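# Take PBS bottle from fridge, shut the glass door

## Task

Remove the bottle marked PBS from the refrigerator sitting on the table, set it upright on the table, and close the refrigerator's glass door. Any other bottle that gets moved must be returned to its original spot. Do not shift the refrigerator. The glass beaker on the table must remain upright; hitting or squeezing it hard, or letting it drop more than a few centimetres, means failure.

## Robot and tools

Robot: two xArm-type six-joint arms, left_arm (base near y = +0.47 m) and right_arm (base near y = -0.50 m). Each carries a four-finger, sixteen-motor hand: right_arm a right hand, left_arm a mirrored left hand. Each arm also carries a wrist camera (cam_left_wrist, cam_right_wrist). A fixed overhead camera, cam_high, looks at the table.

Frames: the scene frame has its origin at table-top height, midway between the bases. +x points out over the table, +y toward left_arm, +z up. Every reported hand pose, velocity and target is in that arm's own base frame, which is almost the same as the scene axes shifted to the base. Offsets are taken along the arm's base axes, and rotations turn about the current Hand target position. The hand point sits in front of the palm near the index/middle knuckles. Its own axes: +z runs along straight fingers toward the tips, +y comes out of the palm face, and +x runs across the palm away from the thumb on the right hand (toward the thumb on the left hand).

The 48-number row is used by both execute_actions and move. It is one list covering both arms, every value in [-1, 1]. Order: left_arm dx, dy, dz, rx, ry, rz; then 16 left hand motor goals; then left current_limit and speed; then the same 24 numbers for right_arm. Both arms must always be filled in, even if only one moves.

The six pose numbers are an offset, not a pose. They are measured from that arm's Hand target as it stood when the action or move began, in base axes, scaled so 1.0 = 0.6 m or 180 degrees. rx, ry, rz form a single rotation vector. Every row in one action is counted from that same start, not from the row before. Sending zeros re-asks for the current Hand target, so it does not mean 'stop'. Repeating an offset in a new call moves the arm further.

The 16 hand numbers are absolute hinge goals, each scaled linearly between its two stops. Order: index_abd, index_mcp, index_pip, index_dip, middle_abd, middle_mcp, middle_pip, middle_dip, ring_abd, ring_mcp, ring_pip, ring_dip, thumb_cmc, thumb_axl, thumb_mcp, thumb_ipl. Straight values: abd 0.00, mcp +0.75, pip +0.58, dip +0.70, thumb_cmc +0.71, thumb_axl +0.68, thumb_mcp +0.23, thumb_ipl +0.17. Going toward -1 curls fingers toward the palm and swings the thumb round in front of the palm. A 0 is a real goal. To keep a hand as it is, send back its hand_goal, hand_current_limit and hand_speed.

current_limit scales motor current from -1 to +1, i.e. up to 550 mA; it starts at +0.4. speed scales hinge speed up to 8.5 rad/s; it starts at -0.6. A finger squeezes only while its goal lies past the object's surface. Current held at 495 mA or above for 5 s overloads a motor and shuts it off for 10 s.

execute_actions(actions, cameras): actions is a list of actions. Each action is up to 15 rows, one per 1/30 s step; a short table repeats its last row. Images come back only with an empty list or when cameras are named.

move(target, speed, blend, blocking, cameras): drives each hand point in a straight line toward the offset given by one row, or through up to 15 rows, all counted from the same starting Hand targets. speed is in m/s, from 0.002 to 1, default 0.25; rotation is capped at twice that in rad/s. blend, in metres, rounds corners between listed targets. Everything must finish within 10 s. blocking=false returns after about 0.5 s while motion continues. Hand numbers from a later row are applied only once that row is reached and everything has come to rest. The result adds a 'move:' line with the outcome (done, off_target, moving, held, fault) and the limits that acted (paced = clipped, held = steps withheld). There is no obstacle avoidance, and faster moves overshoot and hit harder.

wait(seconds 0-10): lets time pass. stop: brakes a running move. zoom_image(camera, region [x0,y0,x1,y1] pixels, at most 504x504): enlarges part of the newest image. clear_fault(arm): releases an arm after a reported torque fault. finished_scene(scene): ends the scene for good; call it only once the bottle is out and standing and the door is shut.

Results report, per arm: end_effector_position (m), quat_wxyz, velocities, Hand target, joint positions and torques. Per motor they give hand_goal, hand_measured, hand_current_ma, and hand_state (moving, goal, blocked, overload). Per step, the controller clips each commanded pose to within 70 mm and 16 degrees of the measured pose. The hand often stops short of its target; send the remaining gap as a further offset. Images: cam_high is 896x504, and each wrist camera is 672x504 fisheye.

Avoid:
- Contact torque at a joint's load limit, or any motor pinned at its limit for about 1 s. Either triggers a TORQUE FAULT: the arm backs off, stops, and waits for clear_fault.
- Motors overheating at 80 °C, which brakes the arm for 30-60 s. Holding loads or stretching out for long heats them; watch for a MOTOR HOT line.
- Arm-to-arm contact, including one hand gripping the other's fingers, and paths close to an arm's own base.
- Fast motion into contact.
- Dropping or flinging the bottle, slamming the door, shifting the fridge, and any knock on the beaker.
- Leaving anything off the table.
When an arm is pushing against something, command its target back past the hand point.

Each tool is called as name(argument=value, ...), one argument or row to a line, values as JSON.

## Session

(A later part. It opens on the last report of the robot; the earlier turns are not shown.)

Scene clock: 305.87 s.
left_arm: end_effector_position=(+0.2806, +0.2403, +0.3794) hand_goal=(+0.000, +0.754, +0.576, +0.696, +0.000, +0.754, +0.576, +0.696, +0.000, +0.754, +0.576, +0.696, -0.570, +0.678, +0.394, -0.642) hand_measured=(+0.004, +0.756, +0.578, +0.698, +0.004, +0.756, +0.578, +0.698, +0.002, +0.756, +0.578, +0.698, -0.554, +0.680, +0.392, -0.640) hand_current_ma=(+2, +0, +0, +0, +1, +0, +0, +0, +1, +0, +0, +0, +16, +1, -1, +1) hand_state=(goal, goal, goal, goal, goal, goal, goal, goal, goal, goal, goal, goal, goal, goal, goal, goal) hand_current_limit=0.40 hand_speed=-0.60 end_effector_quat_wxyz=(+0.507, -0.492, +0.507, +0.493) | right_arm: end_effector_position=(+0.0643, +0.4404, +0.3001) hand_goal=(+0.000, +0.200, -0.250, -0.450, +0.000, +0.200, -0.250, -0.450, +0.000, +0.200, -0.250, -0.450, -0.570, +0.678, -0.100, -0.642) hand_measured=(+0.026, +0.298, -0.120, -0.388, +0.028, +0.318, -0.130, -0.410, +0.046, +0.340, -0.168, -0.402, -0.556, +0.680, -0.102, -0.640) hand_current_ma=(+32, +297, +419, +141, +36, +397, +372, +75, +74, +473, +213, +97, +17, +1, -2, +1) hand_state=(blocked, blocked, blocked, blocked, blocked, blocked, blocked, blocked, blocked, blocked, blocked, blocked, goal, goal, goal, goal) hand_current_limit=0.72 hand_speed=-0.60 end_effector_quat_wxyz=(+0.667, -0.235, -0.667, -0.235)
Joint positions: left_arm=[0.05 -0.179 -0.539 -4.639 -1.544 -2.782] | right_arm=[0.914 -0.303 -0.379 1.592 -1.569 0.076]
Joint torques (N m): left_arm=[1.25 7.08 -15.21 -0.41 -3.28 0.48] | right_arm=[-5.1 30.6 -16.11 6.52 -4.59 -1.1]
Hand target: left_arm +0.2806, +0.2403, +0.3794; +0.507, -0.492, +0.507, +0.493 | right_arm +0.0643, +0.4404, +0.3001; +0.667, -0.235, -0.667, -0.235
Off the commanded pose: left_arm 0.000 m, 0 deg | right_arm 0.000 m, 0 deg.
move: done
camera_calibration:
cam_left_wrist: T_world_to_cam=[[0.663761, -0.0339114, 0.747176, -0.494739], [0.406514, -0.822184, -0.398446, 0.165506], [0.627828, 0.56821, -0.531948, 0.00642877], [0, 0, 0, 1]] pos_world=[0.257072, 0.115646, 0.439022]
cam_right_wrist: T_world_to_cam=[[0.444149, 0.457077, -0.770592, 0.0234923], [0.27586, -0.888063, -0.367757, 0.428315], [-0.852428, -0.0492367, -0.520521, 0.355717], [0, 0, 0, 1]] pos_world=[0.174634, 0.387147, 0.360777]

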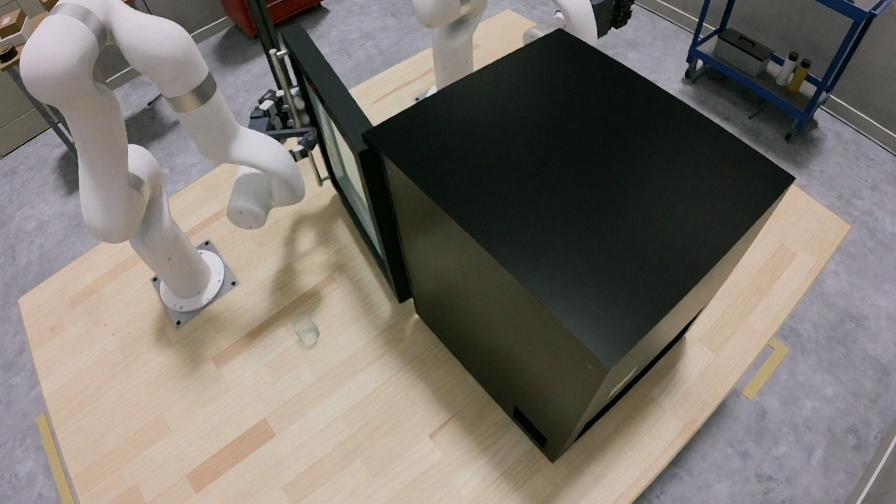

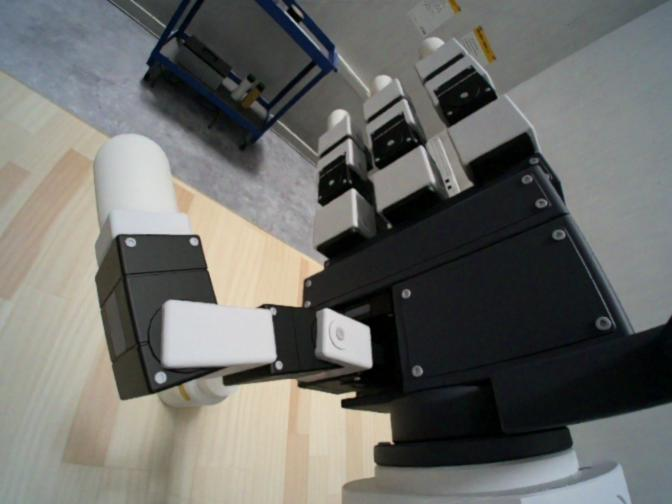

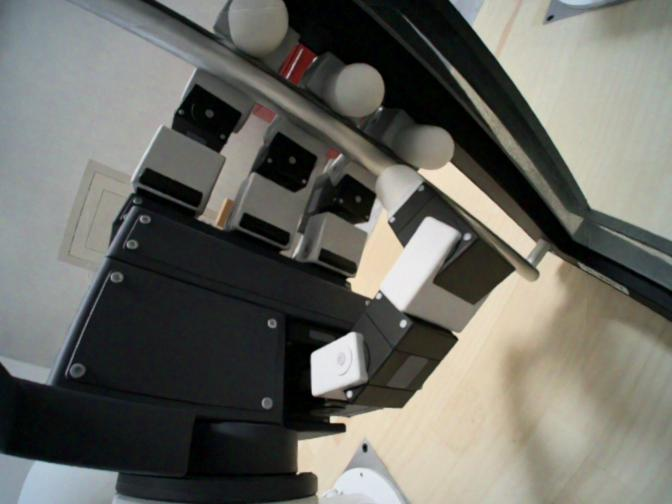

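move(
  target=[
    [0,0,0,0,0,0,0,0.754,0.576,0.696,0,0.754,0.576,0.696,0,0.754,0.576,0.696,-0.571,0.678,0.393,-0.643,0.4,-0.6,0.0188,0.1145,0,0,0,-0.0556,0,0.2,-0.25,-0.45,0,0.2,-0.25,-0.45,0,0.2,-0.25,-0.45,-0.571,0.678,-0.1,-0.643,0.72,-0.6],
    [0,0,0,0,0,0,0,0.754,0.576,0.696,0,0.754,0.576,0.696,0,0.754,0.576,0.696,-0.571,0.678,0.393,-0.643,0.4,-0.6,0.0573,0.2238,0,0,0,-0.1111,0,0.2,-0.25,-0.45,0,0.2,-0.25,-0.45,0,0.2,-0.25,-0.45,-0.571,0.678,-0.1,-0.643,0.72,-0.6],
    [0,0,0,0,0,0,0,0.754,0.576,0.696,0,0.754,0.576,0.696,0,0.754,0.576,0.696,-0.571,0.678,0.393,-0.643,0.4,-0.6,0.1143,0.3248,0,0,0,-0.1667,0,0.2,-0.25,-0.45,0,0.2,-0.25,-0.45,0,0.2,-0.25,-0.45,-0.571,0.678,-0.1,-0.643,0.72,-0.6],
    [0,0,0,0,0,0,0,0.754,0.576,0.696,0,0.754,0.576,0.696,0,0.754,0.576,0.696,-0.571,0.678,0.393,-0.643,0.4,-0.6,0.1878,0.4147,0,0,0,-0.2222,0,0.2,-0.25,-0.45,0,0.2,-0.25,-0.45,0,0.2,-0.25,-0.45,-0.571,0.678,-0.1,-0.643,0.72,-0.6],
    [0,0,0,0,0,0,0,0.754,0.576,0.696,0,0.754,0.576,0.696,0,0.754,0.576,0.696,-0.571,0.678,0.393,-0.643,0.4,-0.6,0.2758,0.4902,0,0,0,-0.2778,0,0.2,-0.25,-0.45,0,0.2,-0.25,-0.45,0,0.2,-0.25,-0.45,-0.571,0.678,-0.1,-0.643,0.72,-0.6],
    [0,0,0,0,0,0,0,0.754,0.576,0.696,0,0.754,0.576,0.696,0,0.754,0.576,0.696,-0.571,0.678,0.393,-0.643,0.4,-0.6,0.3755,0.5492,0,0,0,-0.3333,0,0.2,-0.25,-0.45,0,0.2,-0.25,-0.45,0,0.2,-0.25,-0.45,-0.571,0.678,-0.1,-0.643,0.72,-0.6],
  ],
  speed=0.12,
  blend=[0.01,0.01,0.01,0.01,0.01,0],
  cameras=["cam_right_wrist","cam_high"],
)

Scene clock: 311.37 s.
left_arm: end_effector_position=(+0.2806, +0.2403, +0.3794) hand_goal=(+0.000, +0.754, +0.576, +0.696, +0.000, +0.754, +0.576, +0.696, +0.000, +0.754, +0.576, +0.696, -0.570, +0.678, +0.394, -0.642) hand_measured=(+0.004, +0.756, +0.578, +0.698, +0.004, +0.756, +0.578, +0.698, +0.002, +0.756, +0.578, +0.698, -0.554, +0.680, +0.392, -0.640) hand_current_ma=(+2, +0, +0, +0, +1, +0, +0, +0, +1, +0, +0, +0, +16, +1, -1, +1) hand_state=(goal, goal, goal, goal, goal, goal, goal, goal, goal, goal, goal, goal, goal, goal, goal, goal) hand_current_limit=0.40 hand_speed=-0.60 end_effector_quat_wxyz=(+0.507, -0.492, +0.507, +0.493) | right_arm: end_effector_position=(+0.2896, +0.7699, +0.3001) hand_goal=(+0.000, +0.200, -0.250, -0.450, +0.000, +0.200, -0.250, -0.450, +0.000, +0.200, -0.250, -0.450, -0.570, +0.678, -0.100, -0.642) hand_measured=(+0.004, +0.264, -0.128, -0.342, +0.002, +0.276, -0.130, -0.362, +0.004, +0.282, -0.144, -0.358, -0.556, +0.680, -0.102, -0.640) hand_current_ma=(+2, +163, +374, +324, +1, +205, +372, +238, +2, +235, +305, +256, +17, +1, -2, +1) hand_state=(goal, blocked, blocked, blocked, goal, blocked, blocked, blocked, goal, blocked, blocked, blocked, goal, goal, goal, goal) hand_current_limit=0.72 hand_speed=-0.60 end_effector_quat_wxyz=(-0.460, +0.537, +0.460, +0.537)
Joint positions: left_arm=[0.05 -0.179 -0.539 -4.639 -1.544 -2.782] | right_arm=[1.276 -0.774 -1.218 2.987 -1.131 0.067]
Joint torques (N m): left_arm=[1.96 6.83 -15.38 -0.68 -3.26 0.46] | right_arm=[6.26 33.22 -17.85 -0.82 0.45 -0.31]
Hand target: left_arm +0.2806, +0.2403, +0.3794; +0.507, -0.492, +0.507, +0.493 | right_arm +0.2896, +0.7700, +0.3001; -0.460, +0.537, +0.460, +0.537
Off the commanded pose: left_arm 0.000 m, 0 deg | right_arm 0.000 m, 0 deg.
move: done
camera_calibration:
cam_right_wrist: T_world_to_cam=[[0.617937, -0.155972, -0.770601, 0.194532], [-0.631013, -0.68307, -0.367747, 0.763544], [-0.469016, 0.713504, -0.520515, -0.13433], [0, 0, 0, 1]] pos_world=[0.298595, 0.647741, 0.360777]
Images, in order (width x height): cam_high 896x504, cam_right_wrist 672x504.

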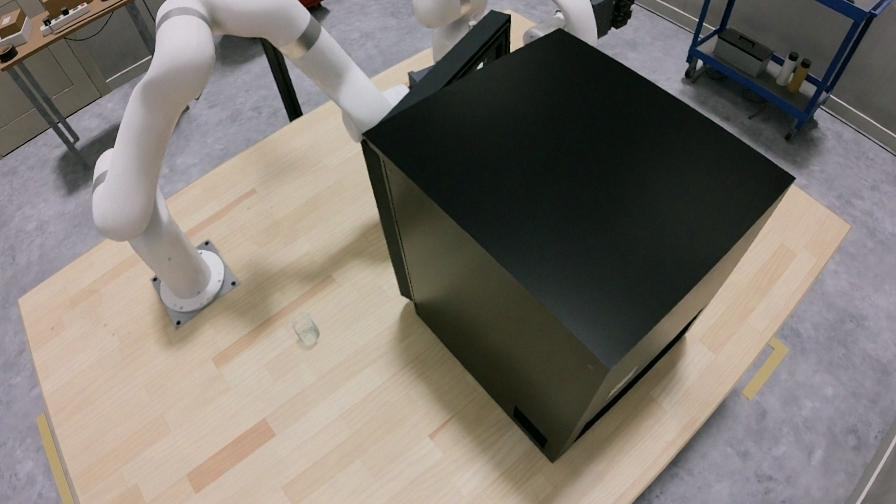

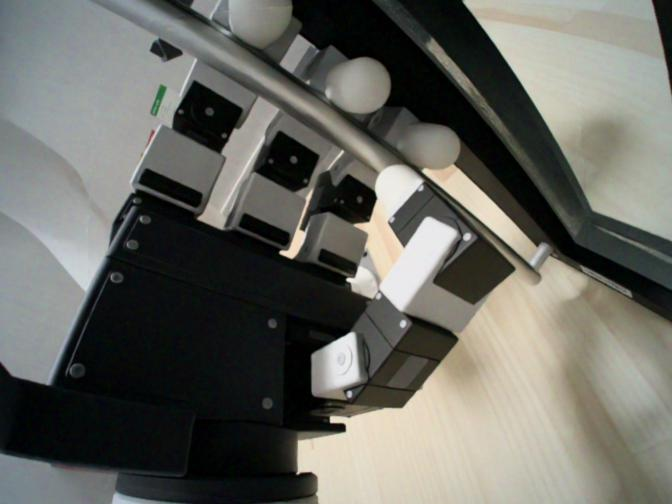

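move(
  target=[
    [0,0,0,0,0,0,0,0.754,0.576,0.696,0,0.754,0.576,0.696,0,0.754,0.576,0.696,-0.571,0.678,0.393,-0.643,0.4,-0.6,0.1083,0.0412,0,0,0,-0.0556,0,0.2,-0.25,-0.45,0,0.2,-0.25,-0.45,0,0.2,-0.25,-0.45,-0.571,0.678,-0.1,-0.643,0.72,-0.6],
    [0,0,0,0,0,0,0,0.754,0.576,0.696,0,0.754,0.576,0.696,0,0.754,0.576,0.696,-0.571,0.678,0.393,-0.643,0.4,-0.6,0.1762,0.0562,0,0,0,-0.0889,0,0.2,-0.25,-0.45,0,0.2,-0.25,-0.45,0,0.2,-0.25,-0.45,-0.571,0.678,-0.1,-0.643,0.72,-0.6],
    [0,0,0,0,0,0,0,0.754,0.576,0.696,0,0.754,0.576,0.696,0,0.754,0.576,0.696,-0.571,0.678,0.393,-0.643,0.4,-0.6,0.2225,0.0623,0,0,0,-0.1111,0,0.2,-0.25,-0.45,0,0.2,-0.25,-0.45,0,0.2,-0.25,-0.45,-0.571,0.678,-0.1,-0.643,0.72,-0.6],
  ],
  speed=[0.08,0.05,0.03],
  blend=[0.01,0.005,0],
  cameras=["cam_right_wrist","cam_high"],
)

Scene clock: 315.30 s.
left_arm: end_effector_position=(+0.2806, +0.2403, +0.3794) hand_goal=(+0.000, +0.754, +0.576, +0.696, +0.000, +0.754, +0.576, +0.696, +0.000, +0.754, +0.576, +0.696, -0.570, +0.678, +0.394, -0.642) hand_measured=(+0.004, +0.756, +0.578, +0.698, +0.004, +0.756, +0.578, +0.698, +0.002, +0.756, +0.578, +0.698, -0.554, +0.680, +0.392, -0.640) hand_current_ma=(+2, +0, +0, +0, +1, +0, +0, +0, +1, +0, +0, +0, +16, +1, -1, +1) hand_state=(goal, goal, goal, goal, goal, goal, goal, goal, goal, goal, goal, goal, goal, goal, goal, goal) hand_current_limit=0.40 hand_speed=-0.60 end_effector_quat_wxyz=(+0.507, -0.492, +0.507, +0.493) | right_arm: end_effector_position=(+0.4231, +0.8073, +0.3001) hand_goal=(+0.000, +0.200, -0.250, -0.450, +0.000, +0.200, -0.250, -0.450, +0.000, +0.200, -0.250, -0.450, -0.570, +0.678, -0.100, -0.642) hand_measured=(-0.004, +0.244, -0.128, -0.316, -0.004, +0.248, -0.120, -0.338, -0.002, +0.250, -0.124, -0.336, -0.556, +0.680, -0.102, -0.640) hand_current_ma=(-2, +94, +374, +442, -2, +108, +413, +338, -1, +110, +397, +347, +17, +1, -2, +1) hand_state=(goal, blocked, blocked, blocked, goal, blocked, blocked, blocked, goal, blocked, blocked, blocked, goal, goal, goal, goal) hand_current_limit=0.72 hand_speed=-0.60 end_effector_quat_wxyz=(-0.360, +0.609, +0.360, +0.609)
Joint positions: left_arm=[0.05 -0.179 -0.539 -4.639 -1.544 -2.782] | right_arm=[1.217 -0.991 -1.624 3.326 -0.946 -0.109]
Joint torques (N m): left_arm=[1.55 6.79 -15.43 -0.9 -3.28 0.47] | right_arm=[11.92 34.64 -16.22 -3.12 2.06 -0.2]
Hand target: left_arm +0.2806, +0.2403, +0.3794; +0.507, -0.492, +0.507, +0.493 | right_arm +0.4231, +0.8073, +0.3001; -0.360, +0.609, +0.360, +0.609
Off the commanded pose: left_arm 0.000 m, 0 deg | right_arm 0.000 m, 0 deg.
move: done
camera_calibration:
cam_right_wrist: T_world_to_cam=[[0.527348, -0.357936, -0.770575, 0.319196], [-0.826588, -0.425997, -0.367803, 0.748596], [-0.196612, 0.830909, -0.520514, -0.308394], [0, 0, 0, 1]] pos_world=[0.389819, 0.689398, 0.360777]
Images, in order (width x height): cam_high 896x504, cam_right_wrist 672x504.

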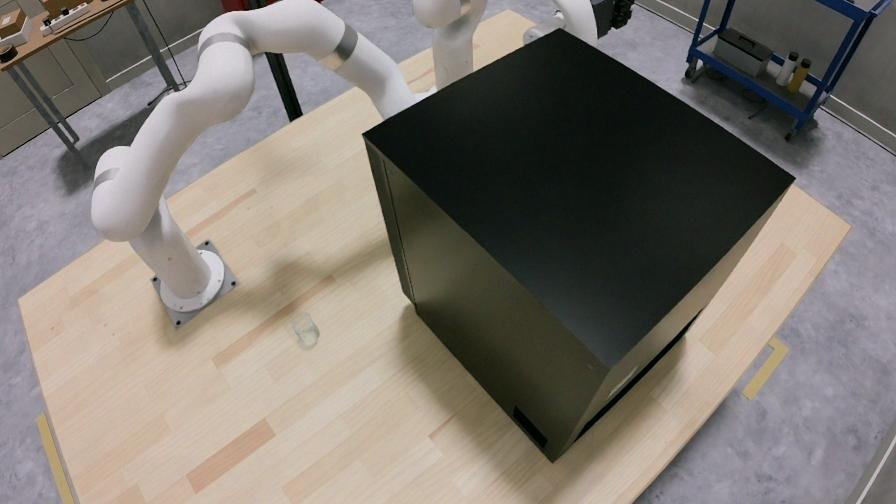

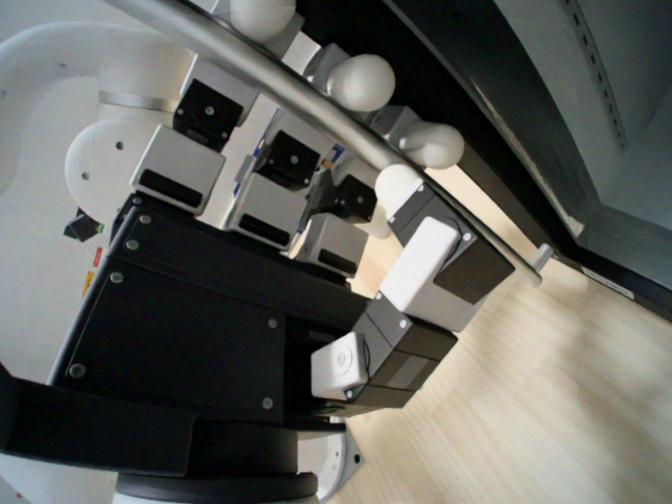

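move(
  target=[
    [0,0,0,0,0,0,0,0.754,0.576,0.696,0,0.754,0.576,0.696,0,0.754,0.576,0.696,-0.571,0.678,0.393,-0.643,0.4,-0.6,0,0,0,0,0,0,0,0.3425,-0.007,-0.246,0,0.3425,-0.007,-0.246,0,0.3425,-0.007,-0.246,0.714,0.678,0.0,-0.643,0.5,-0.6],
    [0,0,0,0,0,0,0,0.754,0.576,0.696,0,0.754,0.576,0.696,0,0.754,0.576,0.696,-0.571,0.678,0.393,-0.643,0.4,-0.6,0.001,0.028,0,0,0,0,0,0.3425,-0.007,-0.246,0,0.3425,-0.007,-0.246,0,0.3425,-0.007,-0.246,0.714,0.678,0.0,-0.643,0.5,-0.6],
    [0,0,0,0,0,0,0,0.754,0.576,0.696,0,0.754,0.576,0.696,0,0.754,0.576,0.696,-0.571,0.678,0.393,-0.643,0.4,-0.6,0.001,0.058,0,0,0,0,0,0.3425,-0.007,-0.246,0,0.3425,-0.007,-0.246,0,0.3425,-0.007,-0.246,0.714,0.678,0.0,-0.643,0.5,-0.6],
  ],
  speed=0.04,
  cameras=["cam_right_wrist"],
)

zoom_image(
  camera="cam_right_wrist",
  region=[340, 20, 540, 220],
)

Scene clock: 318.37 s.
left_arm: end_effector_position=(+0.2806, +0.2403, +0.3794) hand_goal=(+0.000, +0.754, +0.576, +0.696, +0.000, +0.754, +0.576, +0.696, +0.000, +0.754, +0.576, +0.696, -0.570, +0.678, +0.394, -0.642) hand_measured=(+0.004, +0.756, +0.578, +0.698, +0.004, +0.756, +0.578, +0.698, +0.002, +0.756, +0.578, +0.698, -0.554, +0.680, +0.392, -0.640) hand_current_ma=(+2, +0, +0, +0, +1, +0, +0, +0, +1, +0, +0, +0, +16, +1, -1, +1) hand_state=(goal, goal, goal, goal, goal, goal, goal, goal, goal, goal, goal, goal, goal, goal, goal, goal) hand_current_limit=0.40 hand_speed=-0.60 end_effector_quat_wxyz=(+0.507, -0.492, +0.507, +0.493) | right_arm: end_effector_position=(+0.4237, +0.8421, +0.3001) hand_goal=(+0.000, +0.342, -0.006, -0.246, +0.000, +0.342, -0.006, -0.246, +0.000, +0.342, -0.006, -0.246, +0.714, +0.678, +0.000, -0.642) hand_measured=(+0.002, +0.340, -0.008, -0.248, +0.006, +0.340, -0.008, -0.248, +0.008, +0.340, -0.008, -0.248, +0.712, +0.680, +0.000, -0.640) hand_current_ma=(+0, -1, -1, -1, +4, -2, -2, -1, +6, -1, -2, -2, -2, +1, +0, +1) hand_state=(goal, goal, goal, goal, goal, goal, goal, goal, goal, goal, goal, goal, goal, goal, goal, goal) hand_current_limit=0.50 hand_speed=-0.60 end_effector_quat_wxyz=(-0.360, +0.609, +0.360, +0.609)
Joint positions: left_arm=[0.05 -0.179 -0.539 -4.639 -1.544 -2.782] | right_arm=[1.232 -1.071 -1.773 3.357 -0.879 -0.138]
Joint torques (N m): left_arm=[2 6.85 -15.14 -0.6 -3.28 0.44] | right_arm=[2.13 50.54 -23.17 -0.37 -0.29 -0.92]
Hand target: left_arm +0.2806, +0.2403, +0.3794; +0.507, -0.492, +0.507, +0.493 | right_arm +0.4237, +0.8421, +0.3001; -0.360, +0.609, +0.360, +0.609
Off the commanded pose: left_arm 0.000 m, 0 deg | right_arm 0.000 m, 0 deg.
move: done
camera_calibration:
cam_right_wrist: T_world_to_cam=[[0.527348, -0.357936, -0.770575, 0.331336], [-0.826588, -0.425997, -0.367803, 0.763917], [-0.196612, 0.830909, -0.520514, -0.337192], [0, 0, 0, 1]] pos_world=[0.390419, 0.724198, 0.360777]
Images, in order (width x height): cam_right_wrist 672x504.

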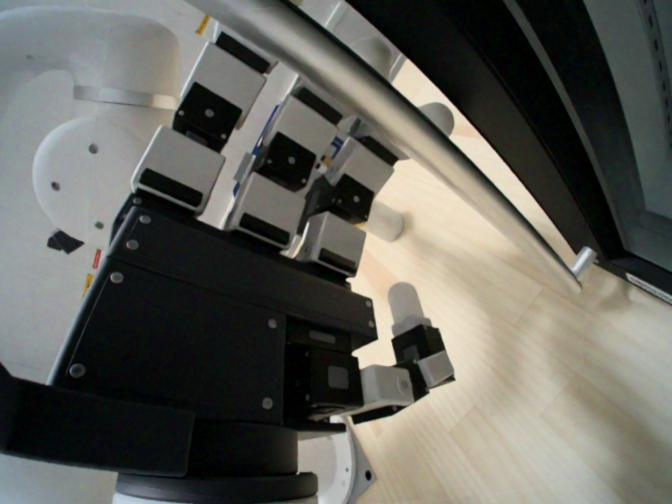

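Scaled by 2.520 from the camera's 672x504 image, which has a finer 960x720 frame.

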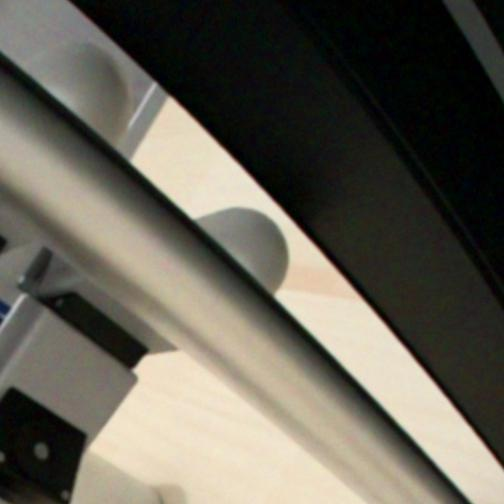

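move(
  target=[
    [0,0,0,0,0,0,0,0.754,0.576,0.696,0,0.754,0.576,0.696,0,0.754,0.576,0.696,-0.571,0.678,0.393,-0.643,0.4,-0.6,0.0005,0.025,0,0,0,0,0,0.3425,-0.007,-0.246,0,0.3425,-0.007,-0.246,0,0.3425,-0.007,-0.246,0.714,0.678,0.0,-0.643,0.5,-0.6],
    [0,0,0,0,0,0,0,0.754,0.576,0.696,0,0.754,0.576,0.696,0,0.754,0.576,0.696,-0.571,0.678,0.393,-0.643,0.4,-0.6,-0.0448,0.025,0,0,0,0,0,0.3425,-0.007,-0.246,0,0.3425,-0.007,-0.246,0,0.3425,-0.007,-0.246,0.714,0.678,0.0,-0.643,0.5,-0.6],
    [0,0,0,0,0,0,0,0.754,0.576,0.696,0,0.754,0.576,0.696,0,0.754,0.576,0.696,-0.571,0.678,0.393,-0.643,0.4,-0.6,-0.0448,-0.0185,0,0,0,0,0,0.3425,-0.007,-0.246,0,0.3425,-0.007,-0.246,0,0.3425,-0.007,-0.246,0.714,0.678,0.0,-0.643,0.5,-0.6],
  ],
  speed=0.06,
  cameras=["cam_right_wrist"],
)

zoom_image(
  camera="cam_right_wrist",
  region=[320, 0, 620, 300],
)

Scene clock: 319.70 s.
left_arm: end_effector_position=(+0.2806, +0.2403, +0.3794) hand_goal=(+0.000, +0.754, +0.576, +0.696, +0.000, +0.754, +0.576, +0.696, +0.000, +0.754, +0.576, +0.696, -0.570, +0.678, +0.394, -0.642) hand_measured=(+0.004, +0.756, +0.578, +0.698, +0.004, +0.756, +0.578, +0.698, +0.002, +0.756, +0.578, +0.698, -0.554, +0.680, +0.392, -0.640) hand_current_ma=(+2, +0, +0, +0, +1, +0, +0, +0, +1, +0, +0, +0, +16, +1, -1, +1) hand_state=(goal, goal, goal, goal, goal, goal, goal, goal, goal, goal, goal, goal, goal, goal, goal, goal) hand_current_limit=0.40 hand_speed=-0.60 end_effector_quat_wxyz=(+0.507, -0.492, +0.507, +0.493) | right_arm: end_effector_position=(+0.4237, +0.8448, +0.3000) hand_goal=(+0.000, +0.342, -0.006, -0.246, +0.000, +0.342, -0.006, -0.246, +0.000, +0.342, -0.006, -0.246, +0.714, +0.678, +0.000, -0.642) hand_measured=(+0.002, +0.340, -0.008, -0.248, +0.006, +0.340, -0.008, -0.248, +0.008, +0.340, -0.008, -0.248, +0.712, +0.680, +0.000, -0.640) hand_current_ma=(+0, -1, -1, -1, +4, -1, -2, -1, +6, -1, -1, -2, -2, +1, +0, +1) hand_state=(goal, goal, goal, goal, goal, goal, goal, goal, goal, goal, goal, goal, goal, goal, goal, goal) hand_current_limit=0.50 hand_speed=-0.60 end_effector_quat_wxyz=(-0.360, +0.609, +0.360, +0.609)
Joint positions: left_arm=[0.05 -0.179 -0.539 -4.639 -1.544 -2.782] | right_arm=[1.233 -1.077 -1.786 3.359 -0.874 -0.141]
Joint torques (N m): left_arm=[2.04 7.24 -15.03 -0.65 -3.18 0.52] | right_arm=[-1.05 100.81 -12.3 -2.95 -1.86 0.35]
Hand target: left_arm +0.2806, +0.2403, +0.3794; +0.507, -0.492, +0.507, +0.493 | right_arm +0.4238, +0.8448, +0.3001; -0.360, +0.609, +0.360, +0.609 (not the last commanded pose)
Off the commanded pose: left_arm 0.000 m, 0 deg | right_arm 0.030 m, 0 deg.
move: held (right_arm; a check stopped the path); path passed 0 of 3 targets; limits=held
pose unreachable (right arm): on one or more control steps of this call, first in action 0 (counted from 0), this arm could not follow its commanded pose, so it was not sent that pose on those steps. It may still have moved: this result reports where it is.
cause: moving toward the commanded pose would bring a part of the arm too close to another arm (a part of this arm just beyond joint 6 (wrist roll) and a part of the left arm just beyond its joint 5 (wrist pitch), 4 mm apart when this arm was first held).
camera_calibration:
cam_right_wrist: T_world_to_cam=[[0.527326, -0.358003, -0.770559, 0.332354], [-0.826578, -0.426117, -0.367687, 0.765108], [-0.196715, 0.830818, -0.52062, -0.339291], [0, 0, 0, 1]] pos_world=[0.390419, 0.726899, 0.360777]
Images, in order (width x height): cam_right_wrist 672x504.

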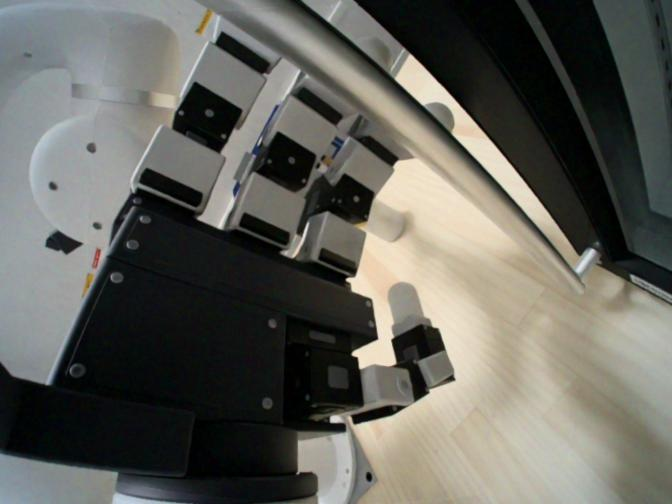

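Scaled by 1.680 from the camera's 672x504 image, which has a finer 960x720 frame.

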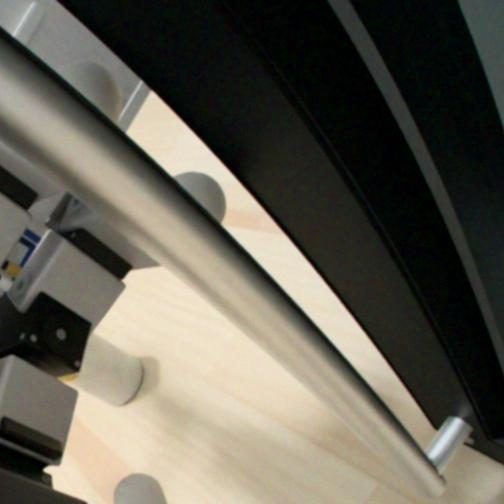

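move(
  target=[-0.083,0.2,0,0,0,0,0,0.754,0.576,0.696,0,0.754,0.576,0.696,0,0.754,0.576,0.696,-0.571,0.678,0.393,-0.643,0.4,-0.6,0,0,0,0,0,0,0,0.3425,-0.007,-0.246,0,0.3425,-0.007,-0.246,0,0.3425,-0.007,-0.246,0.714,0.678,0.0,-0.643,0.5,-0.6],
  speed=0.15,
  cameras=["cam_left_wrist"],
)

move(
  target=[
    [0,0,0,0,0,0,0,0.754,0.576,0.696,0,0.754,0.576,0.696,0,0.754,0.576,0.696,-0.571,0.678,0.393,-0.643,0.4,-0.6,0.0,0.02,0,0,0,0,0,0.3425,-0.007,-0.246,0,0.3425,-0.007,-0.246,0,0.3425,-0.007,-0.246,0.714,0.678,0.0,-0.643,0.5,-0.6],
    [0,0,0,0,0,0,0,0.754,0.576,0.696,0,0.754,0.576,0.696,0,0.754,0.576,0.696,-0.571,0.678,0.393,-0.643,0.4,-0.6,-0.0448,0.02,0,0,0,0,0,0.3425,-0.007,-0.246,0,0.3425,-0.007,-0.246,0,0.3425,-0.007,-0.246,0.714,0.678,0.0,-0.643,0.5,-0.6],
    [0,0,0,0,0,0,0,0.754,0.576,0.696,0,0.754,0.576,0.696,0,0.754,0.576,0.696,-0.571,0.678,0.393,-0.643,0.4,-0.6,-0.0448,-0.023,0,0,0,0,0,0.3425,-0.007,-0.246,0,0.3425,-0.007,-0.246,0,0.3425,-0.007,-0.246,0.714,0.678,0.0,-0.643,0.5,-0.6],
  ],
  speed=0.06,
  cameras=["cam_right_wrist"],
)

zoom_image(
  camera="cam_right_wrist",
  region=[320, 0, 620, 300],
)

Scene clock: 321.97 s.
left_arm: end_effector_position=(+0.2308, +0.3603, +0.3794) hand_goal=(+0.000, +0.754, +0.576, +0.696, +0.000, +0.754, +0.576, +0.696, +0.000, +0.754, +0.576, +0.696, -0.570, +0.678, +0.394, -0.642) hand_measured=(+0.004, +0.756, +0.578, +0.698, +0.004, +0.756, +0.578, +0.698, +0.002, +0.756, +0.578, +0.698, -0.554, +0.680, +0.392, -0.640) hand_current_ma=(+2, +0, +0, +0, +1, +0, +0, +0, +1, +0, +0, +0, +16, +1, -1, +1) hand_state=(goal, goal, goal, goal, goal, goal, goal, goal, goal, goal, goal, goal, goal, goal, goal, goal) hand_current_limit=0.40 hand_speed=-0.60 end_effector_quat_wxyz=(+0.507, -0.492, +0.507, +0.493) | right_arm: end_effector_position=(+0.4238, +0.8448, +0.3001) hand_goal=(+0.000, +0.342, -0.006, -0.246, +0.000, +0.342, -0.006, -0.246, +0.000, +0.342, -0.006, -0.246, +0.714, +0.678, +0.000, -0.642) hand_measured=(+0.002, +0.340, -0.008, -0.248, +0.006, +0.340, -0.008, -0.248, +0.008, +0.340, -0.008, -0.248, +0.712, +0.680, +0.000, -0.640) hand_current_ma=(+0, -1, -1, -1, +4, -1, -2, -1, +6, -1, -1, -2, -2, +1, +0, +1) hand_state=(goal, goal, goal, goal, goal, goal, goal, goal, goal, goal, goal, goal, goal, goal, goal, goal) hand_current_limit=0.50 hand_speed=-0.60 end_effector_quat_wxyz=(-0.360, +0.609, +0.360, +0.609)
Joint positions: left_arm=[0.419 -0.133 -0.483 -4.288 -1.422 -2.823] | right_arm=[1.233 -1.077 -1.786 3.359 -0.874 -0.141]
Joint torques (N m): left_arm=[1.47 6.04 -15.26 1.53 -0.62 -0.03] | right_arm=[-0.76 103.7 -12.73 -3.22 -1.88 0.21]
Hand target: left_arm +0.2308, +0.3603, +0.3794; +0.507, -0.492, +0.507, +0.493 | right_arm +0.4238, +0.8448, +0.3001; -0.360, +0.609, +0.360, +0.609
Off the commanded pose: left_arm 0.000 m, 0 deg | right_arm 0.000 m, 0 deg.
move: done
camera_calibration:
cam_left_wrist: T_world_to_cam=[[0.663804, -0.033876, 0.747139, -0.457615], [0.406538, -0.822161, -0.39847, 0.284412], [0.627768, 0.568246, -0.531982, -0.0304722], [0, 0, 0, 1]] pos_world=[0.207272, 0.235646, 0.439021]
Images, in order (width x height): cam_left_wrist 672x504.

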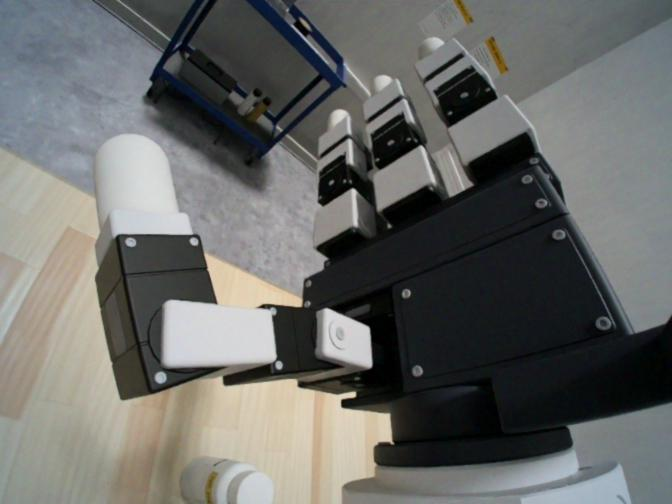

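Scene clock: 324.20 s.
left_arm: end_effector_position=(+0.2308, +0.3603, +0.3794) hand_goal=(+0.000, +0.754, +0.576, +0.696, +0.000, +0.754, +0.576, +0.696, +0.000, +0.754, +0.576, +0.696, -0.570, +0.678, +0.394, -0.642) hand_measured=(+0.004, +0.756, +0.578, +0.698, +0.004, +0.756, +0.578, +0.698, +0.002, +0.756, +0.578, +0.698, -0.554, +0.680, +0.392, -0.640) hand_current_ma=(+2, +0, +0, +0, +1, +0, +0, +0, +1, +0, +0, +0, +16, +1, -1, +1) hand_state=(goal, goal, goal, goal, goal, goal, goal, goal, goal, goal, goal, goal, goal, goal, goal, goal) hand_current_limit=0.40 hand_speed=-0.60 end_effector_quat_wxyz=(+0.507, -0.492, +0.507, +0.493) | right_arm: end_effector_position=(+0.3969, +0.8310, +0.3001) hand_goal=(+0.000, +0.342, -0.006, -0.246, +0.000, +0.342, -0.006, -0.246, +0.000, +0.342, -0.006, -0.246, +0.714, +0.678, +0.000, -0.642) hand_measured=(+0.002, +0.340, -0.008, -0.248, +0.006, +0.340, -0.008, -0.248, +0.008, +0.340, -0.008, -0.248, +0.712, +0.680, +0.000, -0.640) hand_current_ma=(+0, -1, -1, -1, +4, -1, -2, -1, +6, -1, -1, -2, -1, +1, +0, +1) hand_state=(goal, goal, goal, goal, goal, goal, goal, goal, goal, goal, goal, goal, goal, goal, goal, goal) hand_current_limit=0.50 hand_speed=-0.60 end_effector_quat_wxyz=(-0.360, +0.609, +0.360, +0.609)
Joint positions: left_arm=[0.419 -0.133 -0.483 -4.288 -1.422 -2.823] | right_arm=[1.263 -1.023 -1.684 3.387 -0.924 -0.15]
Joint torques (N m): left_arm=[2.43 7.3 -15.53 1.55 -0.62 -0.1] | right_arm=[-1.4 99.49 -13.36 -3.4 -1.75 0.3]
Hand target: left_arm +0.2308, +0.3603, +0.3794; +0.507, -0.492, +0.507, +0.493 | right_arm +0.3969, +0.8310, +0.3001; -0.360, +0.609, +0.360, +0.609
Off the commanded pose: left_arm 0.000 m, 0 deg | right_arm 0.000 m, 0 deg.
move: done
camera_calibration:
cam_right_wrist: T_world_to_cam=[[0.527323, -0.357827, -0.770643, 0.341505], [-0.826579, -0.426035, -0.36778, 0.736968], [-0.196719, 0.830935, -0.52043, -0.333268], [0, 0, 0, 1]] pos_world=[0.363519, 0.713099, 0.360777]
Images, in order (width x height): cam_right_wrist 672x504.

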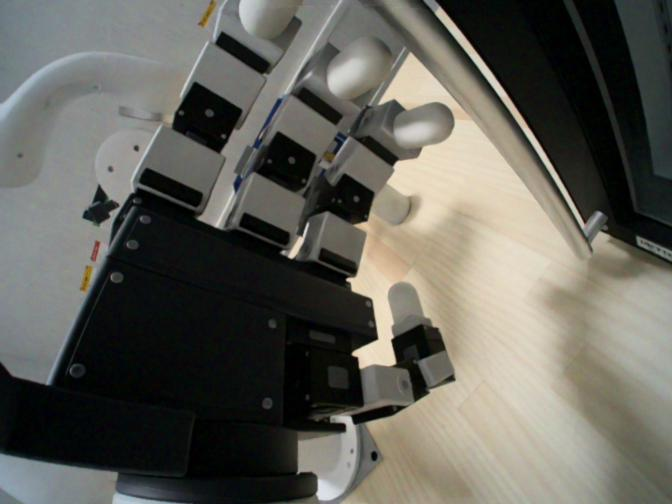

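Scaled by 1.680 from the camera's 672x504 image, which has a finer 960x720 frame.

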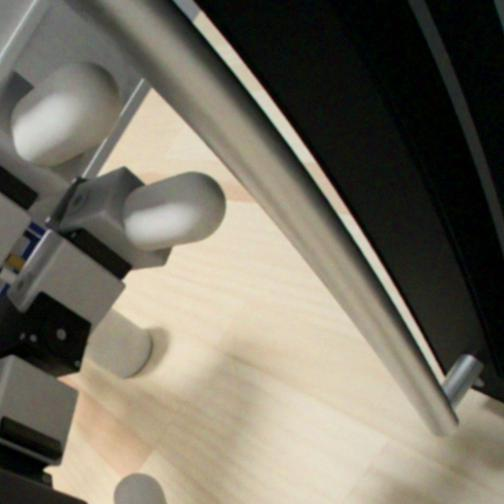

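wait(
  seconds=0.2,
  cameras=["all"],
)

zoom_image(
  camera="cam_high",
  region=[340, 100, 460, 330],
)

zoom_image(
  camera="cam_high",
  region=[480, 330, 720, 480],
)

Scene clock: 324.80 s.
left_arm: end_effector_position=(+0.2308, +0.3603, +0.3794) hand_goal=(+0.000, +0.754, +0.576, +0.696, +0.000, +0.754, +0.576, +0.696, +0.000, +0.754, +0.576, +0.696, -0.570, +0.678, +0.394, -0.642) hand_measured=(+0.004, +0.756, +0.578, +0.698, +0.004, +0.756, +0.578, +0.698, +0.002, +0.756, +0.578, +0.698, -0.554, +0.680, +0.392, -0.640) hand_current_ma=(+2, +0, +0, +0, +1, +0, +0, +0, +1, +0, +0, +0, +16, +1, -1, +1) hand_state=(goal, goal, goal, goal, goal, goal, goal, goal, goal, goal, goal, goal, goal, goal, goal, goal) hand_current_limit=0.40 hand_speed=-0.60 end_effector_quat_wxyz=(+0.507, -0.492, +0.507, +0.493) | right_arm: end_effector_position=(+0.3969, +0.8310, +0.3001) hand_goal=(+0.000, +0.342, -0.006, -0.246, +0.000, +0.342, -0.006, -0.246, +0.000, +0.342, -0.006, -0.246, +0.714, +0.678, +0.000, -0.642) hand_measured=(+0.002, +0.340, -0.008, -0.248, +0.006, +0.340, -0.008, -0.248, +0.008, +0.340, -0.008, -0.248, +0.712, +0.680, +0.000, -0.640) hand_current_ma=(+0, -1, -1, -1, +4, -1, -2, -1, +6, -1, -1, -2, -1, +1, +0, +1) hand_state=(goal, goal, goal, goal, goal, goal, goal, goal, goal, goal, goal, goal, goal, goal, goal, goal) hand_current_limit=0.50 hand_speed=-0.60 end_effector_quat_wxyz=(-0.360, +0.609, +0.360, +0.609)
Joint positions: left_arm=[0.419 -0.133 -0.483 -4.288 -1.422 -2.823] | right_arm=[1.263 -1.023 -1.684 3.387 -0.924 -0.15]
Joint torques (N m): left_arm=[1.87 6.76 -15.87 1.62 -0.71 -0.04] | right_arm=[0.26 99.61 -12.08 -3.69 -1.89 0.34]
Hand target: left_arm +0.2308, +0.3603, +0.3794; +0.507, -0.492, +0.507, +0.493 | right_arm +0.3969, +0.8310, +0.3001; -0.360, +0.609, +0.360, +0.609
Off the commanded pose: left_arm 0.000 m, 0 deg | right_arm 0.000 m, 0 deg.
wait: 0.20 s; at rest from the start
camera_calibration:
cam_left_wrist: T_world_to_cam=[[0.663777, -0.033822, 0.747165, -0.457634], [0.406581, -0.822164, -0.398421, 0.284383], [0.627768, 0.568246, -0.531982, -0.030472], [0, 0, 0, 1]] pos_world=[0.207272, 0.235646, 0.439022]
cam_right_wrist: T_world_to_cam=[[0.527323, -0.357827, -0.770643, 0.341505], [-0.826579, -0.426035, -0.36778, 0.736968], [-0.196719, 0.830935, -0.52043, -0.333268], [0, 0, 0, 1]] pos_world=[0.363519, 0.713099, 0.360777]

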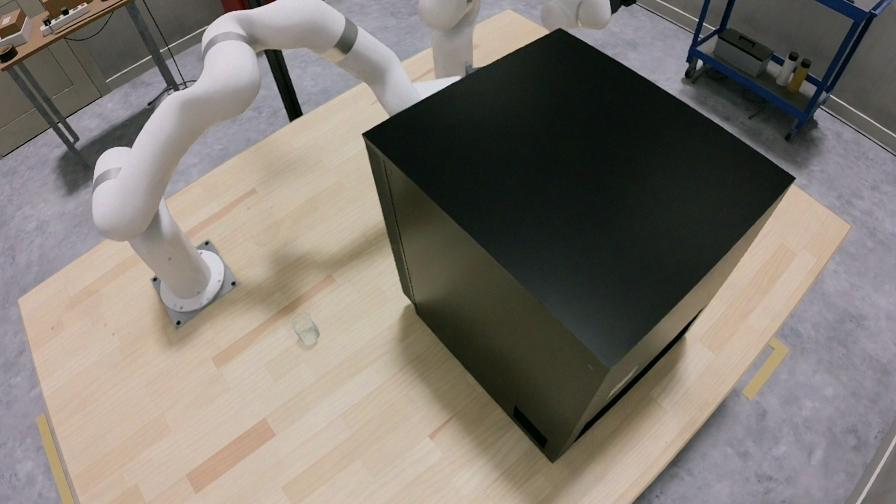

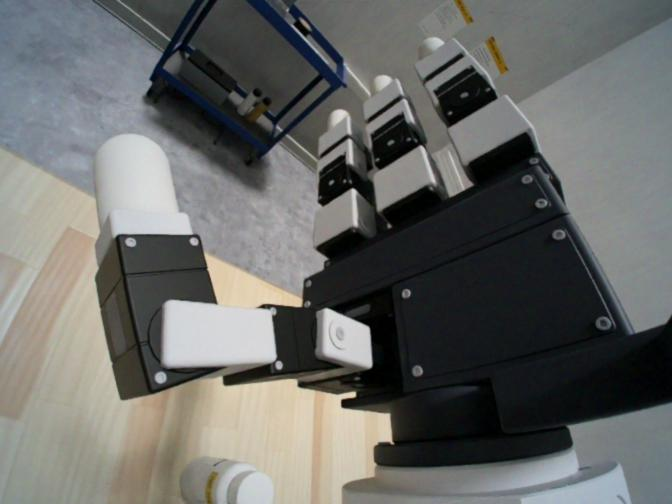

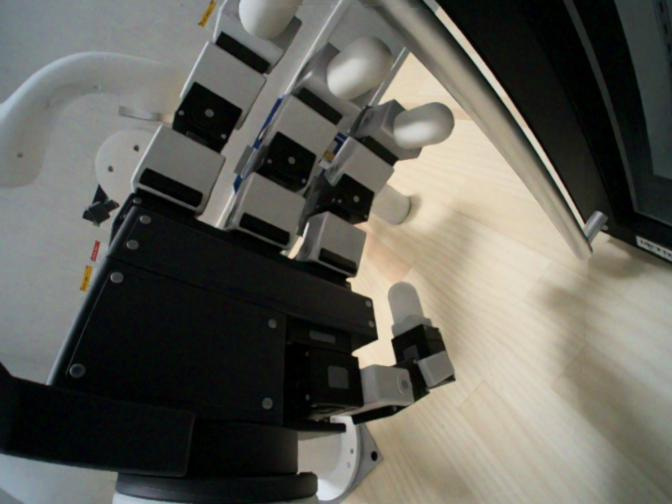

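Scaled by 2.191 from the camera's 896x504 image, which has a finer 1280x720 frame.

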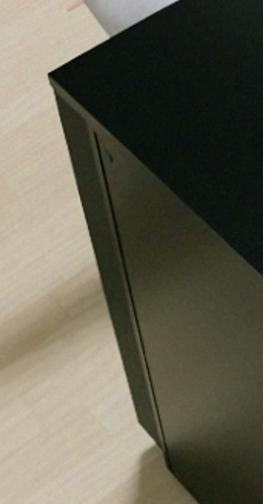

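Scaled by 2.100 from the camera's 896x504 image, which has a finer 1280x720 frame.

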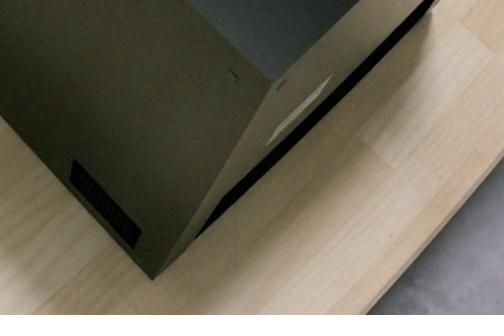

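move(
  target=[
    [0,0,0,0,0,0,0,0.754,0.576,0.696,0,0.754,0.576,0.696,0,0.754,0.576,0.696,-0.571,0.678,0.393,-0.643,0.4,-0.6,-0.2945,-0.252,0,0,0,0,0,0.3425,-0.007,-0.246,0,0.3425,-0.007,-0.246,0,0.3425,-0.007,-0.246,0.714,0.678,0.0,-0.643,0.5,-0.6],
    [0,0,0,0,0,0,0,0.754,0.576,0.696,0,0.754,0.576,0.696,0,0.754,0.576,0.696,-0.571,0.678,0.393,-0.643,0.4,-0.6,-0.2945,-0.252,0,-0.1164,-0.4704,0.0823,0,0.3425,-0.007,-0.246,0,0.3425,-0.007,-0.246,0,0.3425,-0.007,-0.246,0.714,0.678,0.0,-0.643,0.5,-0.6],
    [0,0,0,0,0,0,0,0.754,0.576,0.696,0,0.754,0.576,0.696,0,0.754,0.576,0.696,-0.571,0.678,0.393,-0.643,0.4,-0.6,-0.391,-0.676,0,-0.1164,-0.4704,0.0823,0,0.3425,-0.007,-0.246,0,0.3425,-0.007,-0.246,0,0.3425,-0.007,-0.246,0.714,0.678,0.0,-0.643,0.5,-0.6],
  ],
  speed=0.3,
  blend=[0.02,0.02,0],
  cameras=["cam_right_wrist"],
)

zoom_image(
  camera="cam_right_wrist",
  region=[330, 0, 670, 400],
)

Scene clock: 331.57 s.
left_arm: end_effector_position=(+0.2308, +0.3603, +0.3794) hand_goal=(+0.000, +0.754, +0.576, +0.696, +0.000, +0.754, +0.576, +0.696, +0.000, +0.754, +0.576, +0.696, -0.570, +0.678, +0.394, -0.642) hand_measured=(+0.004, +0.756, +0.578, +0.698, +0.004, +0.756, +0.578, +0.698, +0.002, +0.756, +0.578, +0.698, -0.554, +0.680, +0.392, -0.640) hand_current_ma=(+2, +0, +0, +0, +1, +0, +0, +0, +1, +0, +0, +0, +16, +1, -1, +1) hand_state=(goal, goal, goal, goal, goal, goal, goal, goal, goal, goal, goal, goal, goal, goal, goal, goal) hand_current_limit=0.40 hand_speed=-0.60 end_effector_quat_wxyz=(+0.507, -0.492, +0.507, +0.493) | right_arm: end_effector_position=(+0.1623, +0.4254, +0.3001) hand_goal=(+0.000, +0.342, -0.006, -0.246, +0.000, +0.342, -0.006, -0.246, +0.000, +0.342, -0.006, -0.246, +0.714, +0.678, +0.000, -0.642) hand_measured=(+0.002, +0.346, -0.008, -0.248, +0.004, +0.348, -0.008, -0.248, +0.004, +0.348, -0.008, -0.248, +0.718, +0.680, +0.000, -0.640) hand_current_ma=(+0, +4, -1, -1, +2, +5, -1, -1, +2, +4, -1, -1, +3, +1, +0, +1) hand_state=(goal, goal, goal, goal, goal, goal, goal, goal, goal, goal, goal, goal, goal, goal, goal, goal) hand_current_limit=0.50 hand_speed=-0.60 end_effector_quat_wxyz=(+0.012, +0.047, +0.669, +0.741)
Joint positions: left_arm=[0.419 -0.133 -0.483 -4.288 -1.422 -2.823] | right_arm=[1.078 -0.762 -0.375 2.689 -2.023 -1.683]
Joint torques (N m): left_arm=[1.52 6.42 -15.79 1.48 -0.69 -0.08] | right_arm=[-2.49 25.3 -0.66 -2.17 -1.96 -0.78]
Hand target: left_arm +0.2308, +0.3603, +0.3794; +0.507, -0.492, +0.507, +0.493 | right_arm +0.1623, +0.4254, +0.3001; +0.012, +0.047, +0.669, +0.741
Off the commanded pose: left_arm 0.000 m, 0 deg | right_arm 0.000 m, 0 deg.
move: done
camera_calibration:
cam_right_wrist: T_world_to_cam=[[0.790774, -0.18624, 0.583088, -0.201969], [0.276232, -0.741496, -0.611457, 0.398699], [0.546235, 0.644591, -0.53491, -0.0793327], [0, 0, 0, 1]] pos_world=[0.0929128, 0.309156, 0.319117]
Images, in order (width x height): cam_right_wrist 672x504.

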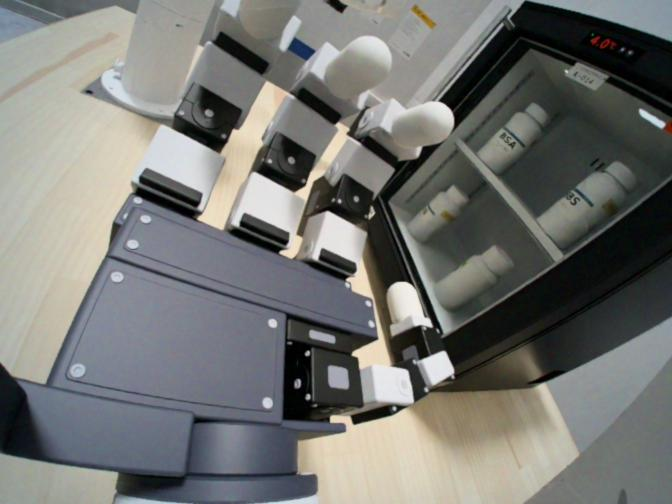

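Scaled by 1.260 from the camera's 672x504 image, which has a finer 960x720 frame.

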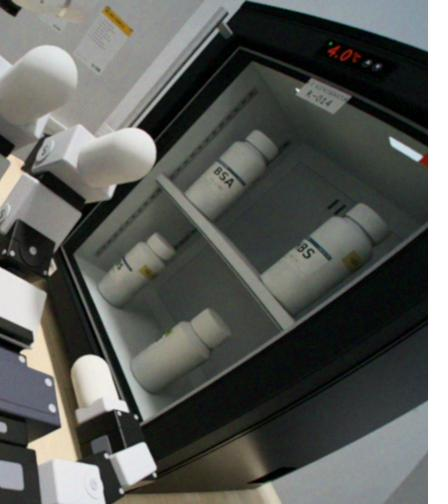

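move(
  target=[
    [0.2057,-0.6037,0,0,0,-0.3333,0,0.754,0.576,0.696,0,0.754,0.576,0.696,0,0.754,0.576,0.696,-0.571,0.678,0.393,-0.643,0.4,-0.6,0,0,0,0,0,0,0,0.3425,-0.007,-0.246,0,0.3425,-0.007,-0.246,0,0.3425,-0.007,-0.246,0.714,0.678,0.0,-0.643,0.5,-0.6],
    [0.1973,-0.9037,-0.033,0,0,-0.5,0,0.754,0.576,0.696,0,0.754,0.576,0.696,0,0.754,0.576,0.696,-0.571,0.678,0.393,-0.643,0.4,-0.6,0,0,0,0,0,0,0,0.3425,-0.007,-0.246,0,0.3425,-0.007,-0.246,0,0.3425,-0.007,-0.246,0.714,0.678,0.0,-0.643,0.5,-0.6],
  ],
  speed=0.25,
  blend=[0.04,0],
  cameras=[],
)

move(
  target=[
    [0.0132,-0.1172,-0.067,0,0,-0.2222,0,0.754,0.576,0.696,0,0.754,0.576,0.696,0,0.754,0.576,0.696,-0.571,0.678,0.393,-0.643,0.4,-0.6,0,0,0,0,0,0,0,0.3425,-0.007,-0.246,0,0.3425,-0.007,-0.246,0,0.3425,-0.007,-0.246,0.714,0.678,0.0,-0.643,0.5,-0.6],
    [0.0513,-0.0017,-0.0992,0,0,-0.5,0,0.754,0.576,0.696,0,0.754,0.576,0.696,0,0.754,0.576,0.696,-0.571,0.678,0.393,-0.643,0.4,-0.6,0,0,0,0,0,0,0,0.3425,-0.007,-0.246,0,0.3425,-0.007,-0.246,0,0.3425,-0.007,-0.246,0.714,0.678,0.0,-0.643,0.5,-0.6],
  ],
  speed=0.2,
  blend=[0.03,0],
  cameras=["cam_left_wrist"],
)

Scene clock: 337.93 s.
left_arm: end_effector_position=(+0.3492, -0.1819, +0.3596) hand_goal=(+0.000, +0.754, +0.576, +0.696, +0.000, +0.754, +0.576, +0.696, +0.000, +0.754, +0.576, +0.696, -0.570, +0.678, +0.394, -0.642) hand_measured=(+0.002, +0.752, +0.574, +0.694, +0.002, +0.752, +0.574, +0.694, +0.004, +0.752, +0.574, +0.694, -0.556, +0.680, +0.392, -0.640) hand_current_ma=(+1, -1, -1, -1, +1, -1, -1, -1, +1, -1, -1, -1, +15, +1, +0, +1) hand_state=(goal, goal, goal, goal, goal, goal, goal, goal, goal, goal, goal, goal, goal, goal, goal, goal) hand_current_limit=0.40 hand_speed=-0.60 end_effector_quat_wxyz=(+0.707, +0.010, +0.707, -0.010) | right_arm: end_effector_position=(+0.1623, +0.4254, +0.3001) hand_goal=(+0.000, +0.342, -0.006, -0.246, +0.000, +0.342, -0.006, -0.246, +0.000, +0.342, -0.006, -0.246, +0.714, +0.678, +0.000, -0.642) hand_measured=(+0.002, +0.346, -0.008, -0.248, +0.004, +0.348, -0.008, -0.248, +0.004, +0.348, -0.008, -0.248, +0.718, +0.680, +0.000, -0.640) hand_current_ma=(+0, +4, -1, -1, +2, +5, -1, -1, +2, +4, -1, -1, +3, +1, +0, +1) hand_state=(goal, goal, goal, goal, goal, goal, goal, goal, goal, goal, goal, goal, goal, goal, goal, goal) hand_current_limit=0.50 hand_speed=-0.60 end_effector_quat_wxyz=(+0.012, +0.047, +0.669, +0.741)
Joint positions: left_arm=[-1.118 -0.081 -0.351 -4.245 -1.448 -2.901] | right_arm=[1.078 -0.762 -0.375 2.689 -2.023 -1.683]
Joint torques (N m): left_arm=[-1.84 5.11 -14.78 1.35 -1.42 -0.03] | right_arm=[-1.92 25.7 -0.41 -2.03 -1.79 -0.71]
Hand target: left_arm +0.3492, -0.1819, +0.3596; +0.707, +0.010, +0.707, -0.010 | right_arm +0.1623, +0.4254, +0.3001; +0.012, +0.047, +0.669, +0.741
Off the commanded pose: left_arm 0.000 m, 0 deg | right_arm 0.000 m, 0 deg.
move: done
No camera images: "cameras" was empty.

Scene clock: 342.40 s.
left_arm: end_effector_position=(+0.3800, -0.1829, +0.3001) hand_goal=(+0.000, +0.754, +0.576, +0.696, +0.000, +0.754, +0.576, +0.696, +0.000, +0.754, +0.576, +0.696, -0.570, +0.678, +0.394, -0.642) hand_measured=(+0.002, +0.752, +0.574, +0.694, +0.002, +0.752, +0.574, +0.694, +0.004, +0.752, +0.574, +0.694, -0.556, +0.680, +0.392, -0.640) hand_current_ma=(+1, -1, -1, -1, +1, -1, -1, -1, +1, -1, -1, -1, +15, +1, +0, +1) hand_state=(goal, goal, goal, goal, goal, goal, goal, goal, goal, goal, goal, goal, goal, goal, goal, goal) hand_current_limit=0.40 hand_speed=-0.60 end_effector_quat_wxyz=(+0.493, +0.507, +0.492, -0.507) | right_arm: end_effector_position=(+0.1623, +0.4254, +0.3001) hand_goal=(+0.000, +0.342, -0.006, -0.246, +0.000, +0.342, -0.006, -0.246, +0.000, +0.342, -0.006, -0.246, +0.714, +0.678, +0.000, -0.642) hand_measured=(+0.002, +0.346, -0.008, -0.248, +0.004, +0.348, -0.008, -0.248, +0.004, +0.348, -0.008, -0.248, +0.718, +0.680, +0.000, -0.640) hand_current_ma=(+0, +4, -1, -1, +2, +5, -1, -1, +2, +4, -1, -1, +3, +1, +0, +1) hand_state=(goal, goal, goal, goal, goal, goal, goal, goal, goal, goal, goal, goal, goal, goal, goal, goal) hand_current_limit=0.50 hand_speed=-0.60 end_effector_quat_wxyz=(+0.012, +0.047, +0.669, +0.741)
Joint positions: left_arm=[0.13 -0.313 -0.394 -1.413 -1.584 -3.221] | right_arm=[1.078 -0.762 -0.375 2.689 -2.023 -1.683]
Joint torques (N m): left_arm=[2.45 6.22 -10.05 0.83 -3.35 -0.07] | right_arm=[-0.48 26.31 -0.67 -1.92 -1.49 -0.68]
Hand target: left_arm +0.3800, -0.1829, +0.3001; +0.493, +0.507, +0.492, -0.507 | right_arm +0.1623, +0.4254, +0.3001; +0.012, +0.047, +0.669, +0.741
Off the commanded pose: left_arm 0.000 m, 0 deg | right_arm 0.000 m, 0 deg.
move: done
camera_calibration:
cam_left_wrist: T_world_to_cam=[[-0.663777, 0.033822, 0.747165, 0.00105482], [-0.406581, 0.822164, -0.398421, 0.355358], [-0.627768, -0.568246, -0.531982, 0.411532], [0, 0, 0, 1]] pos_world=[0.403528, -0.0583464, 0.359722]
Images, in order (width x height): cam_left_wrist 672x504.

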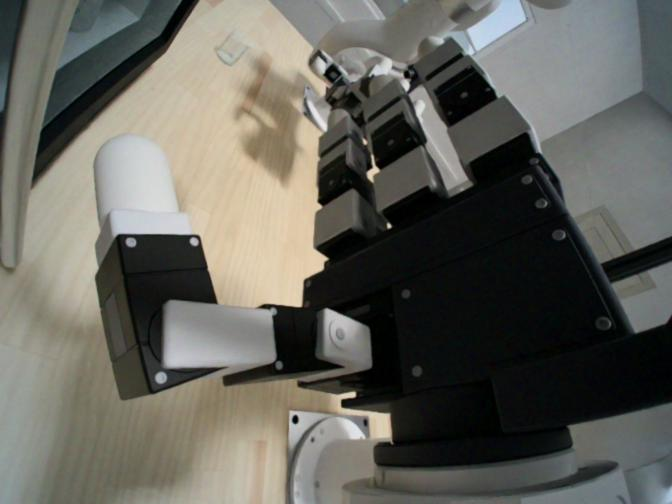

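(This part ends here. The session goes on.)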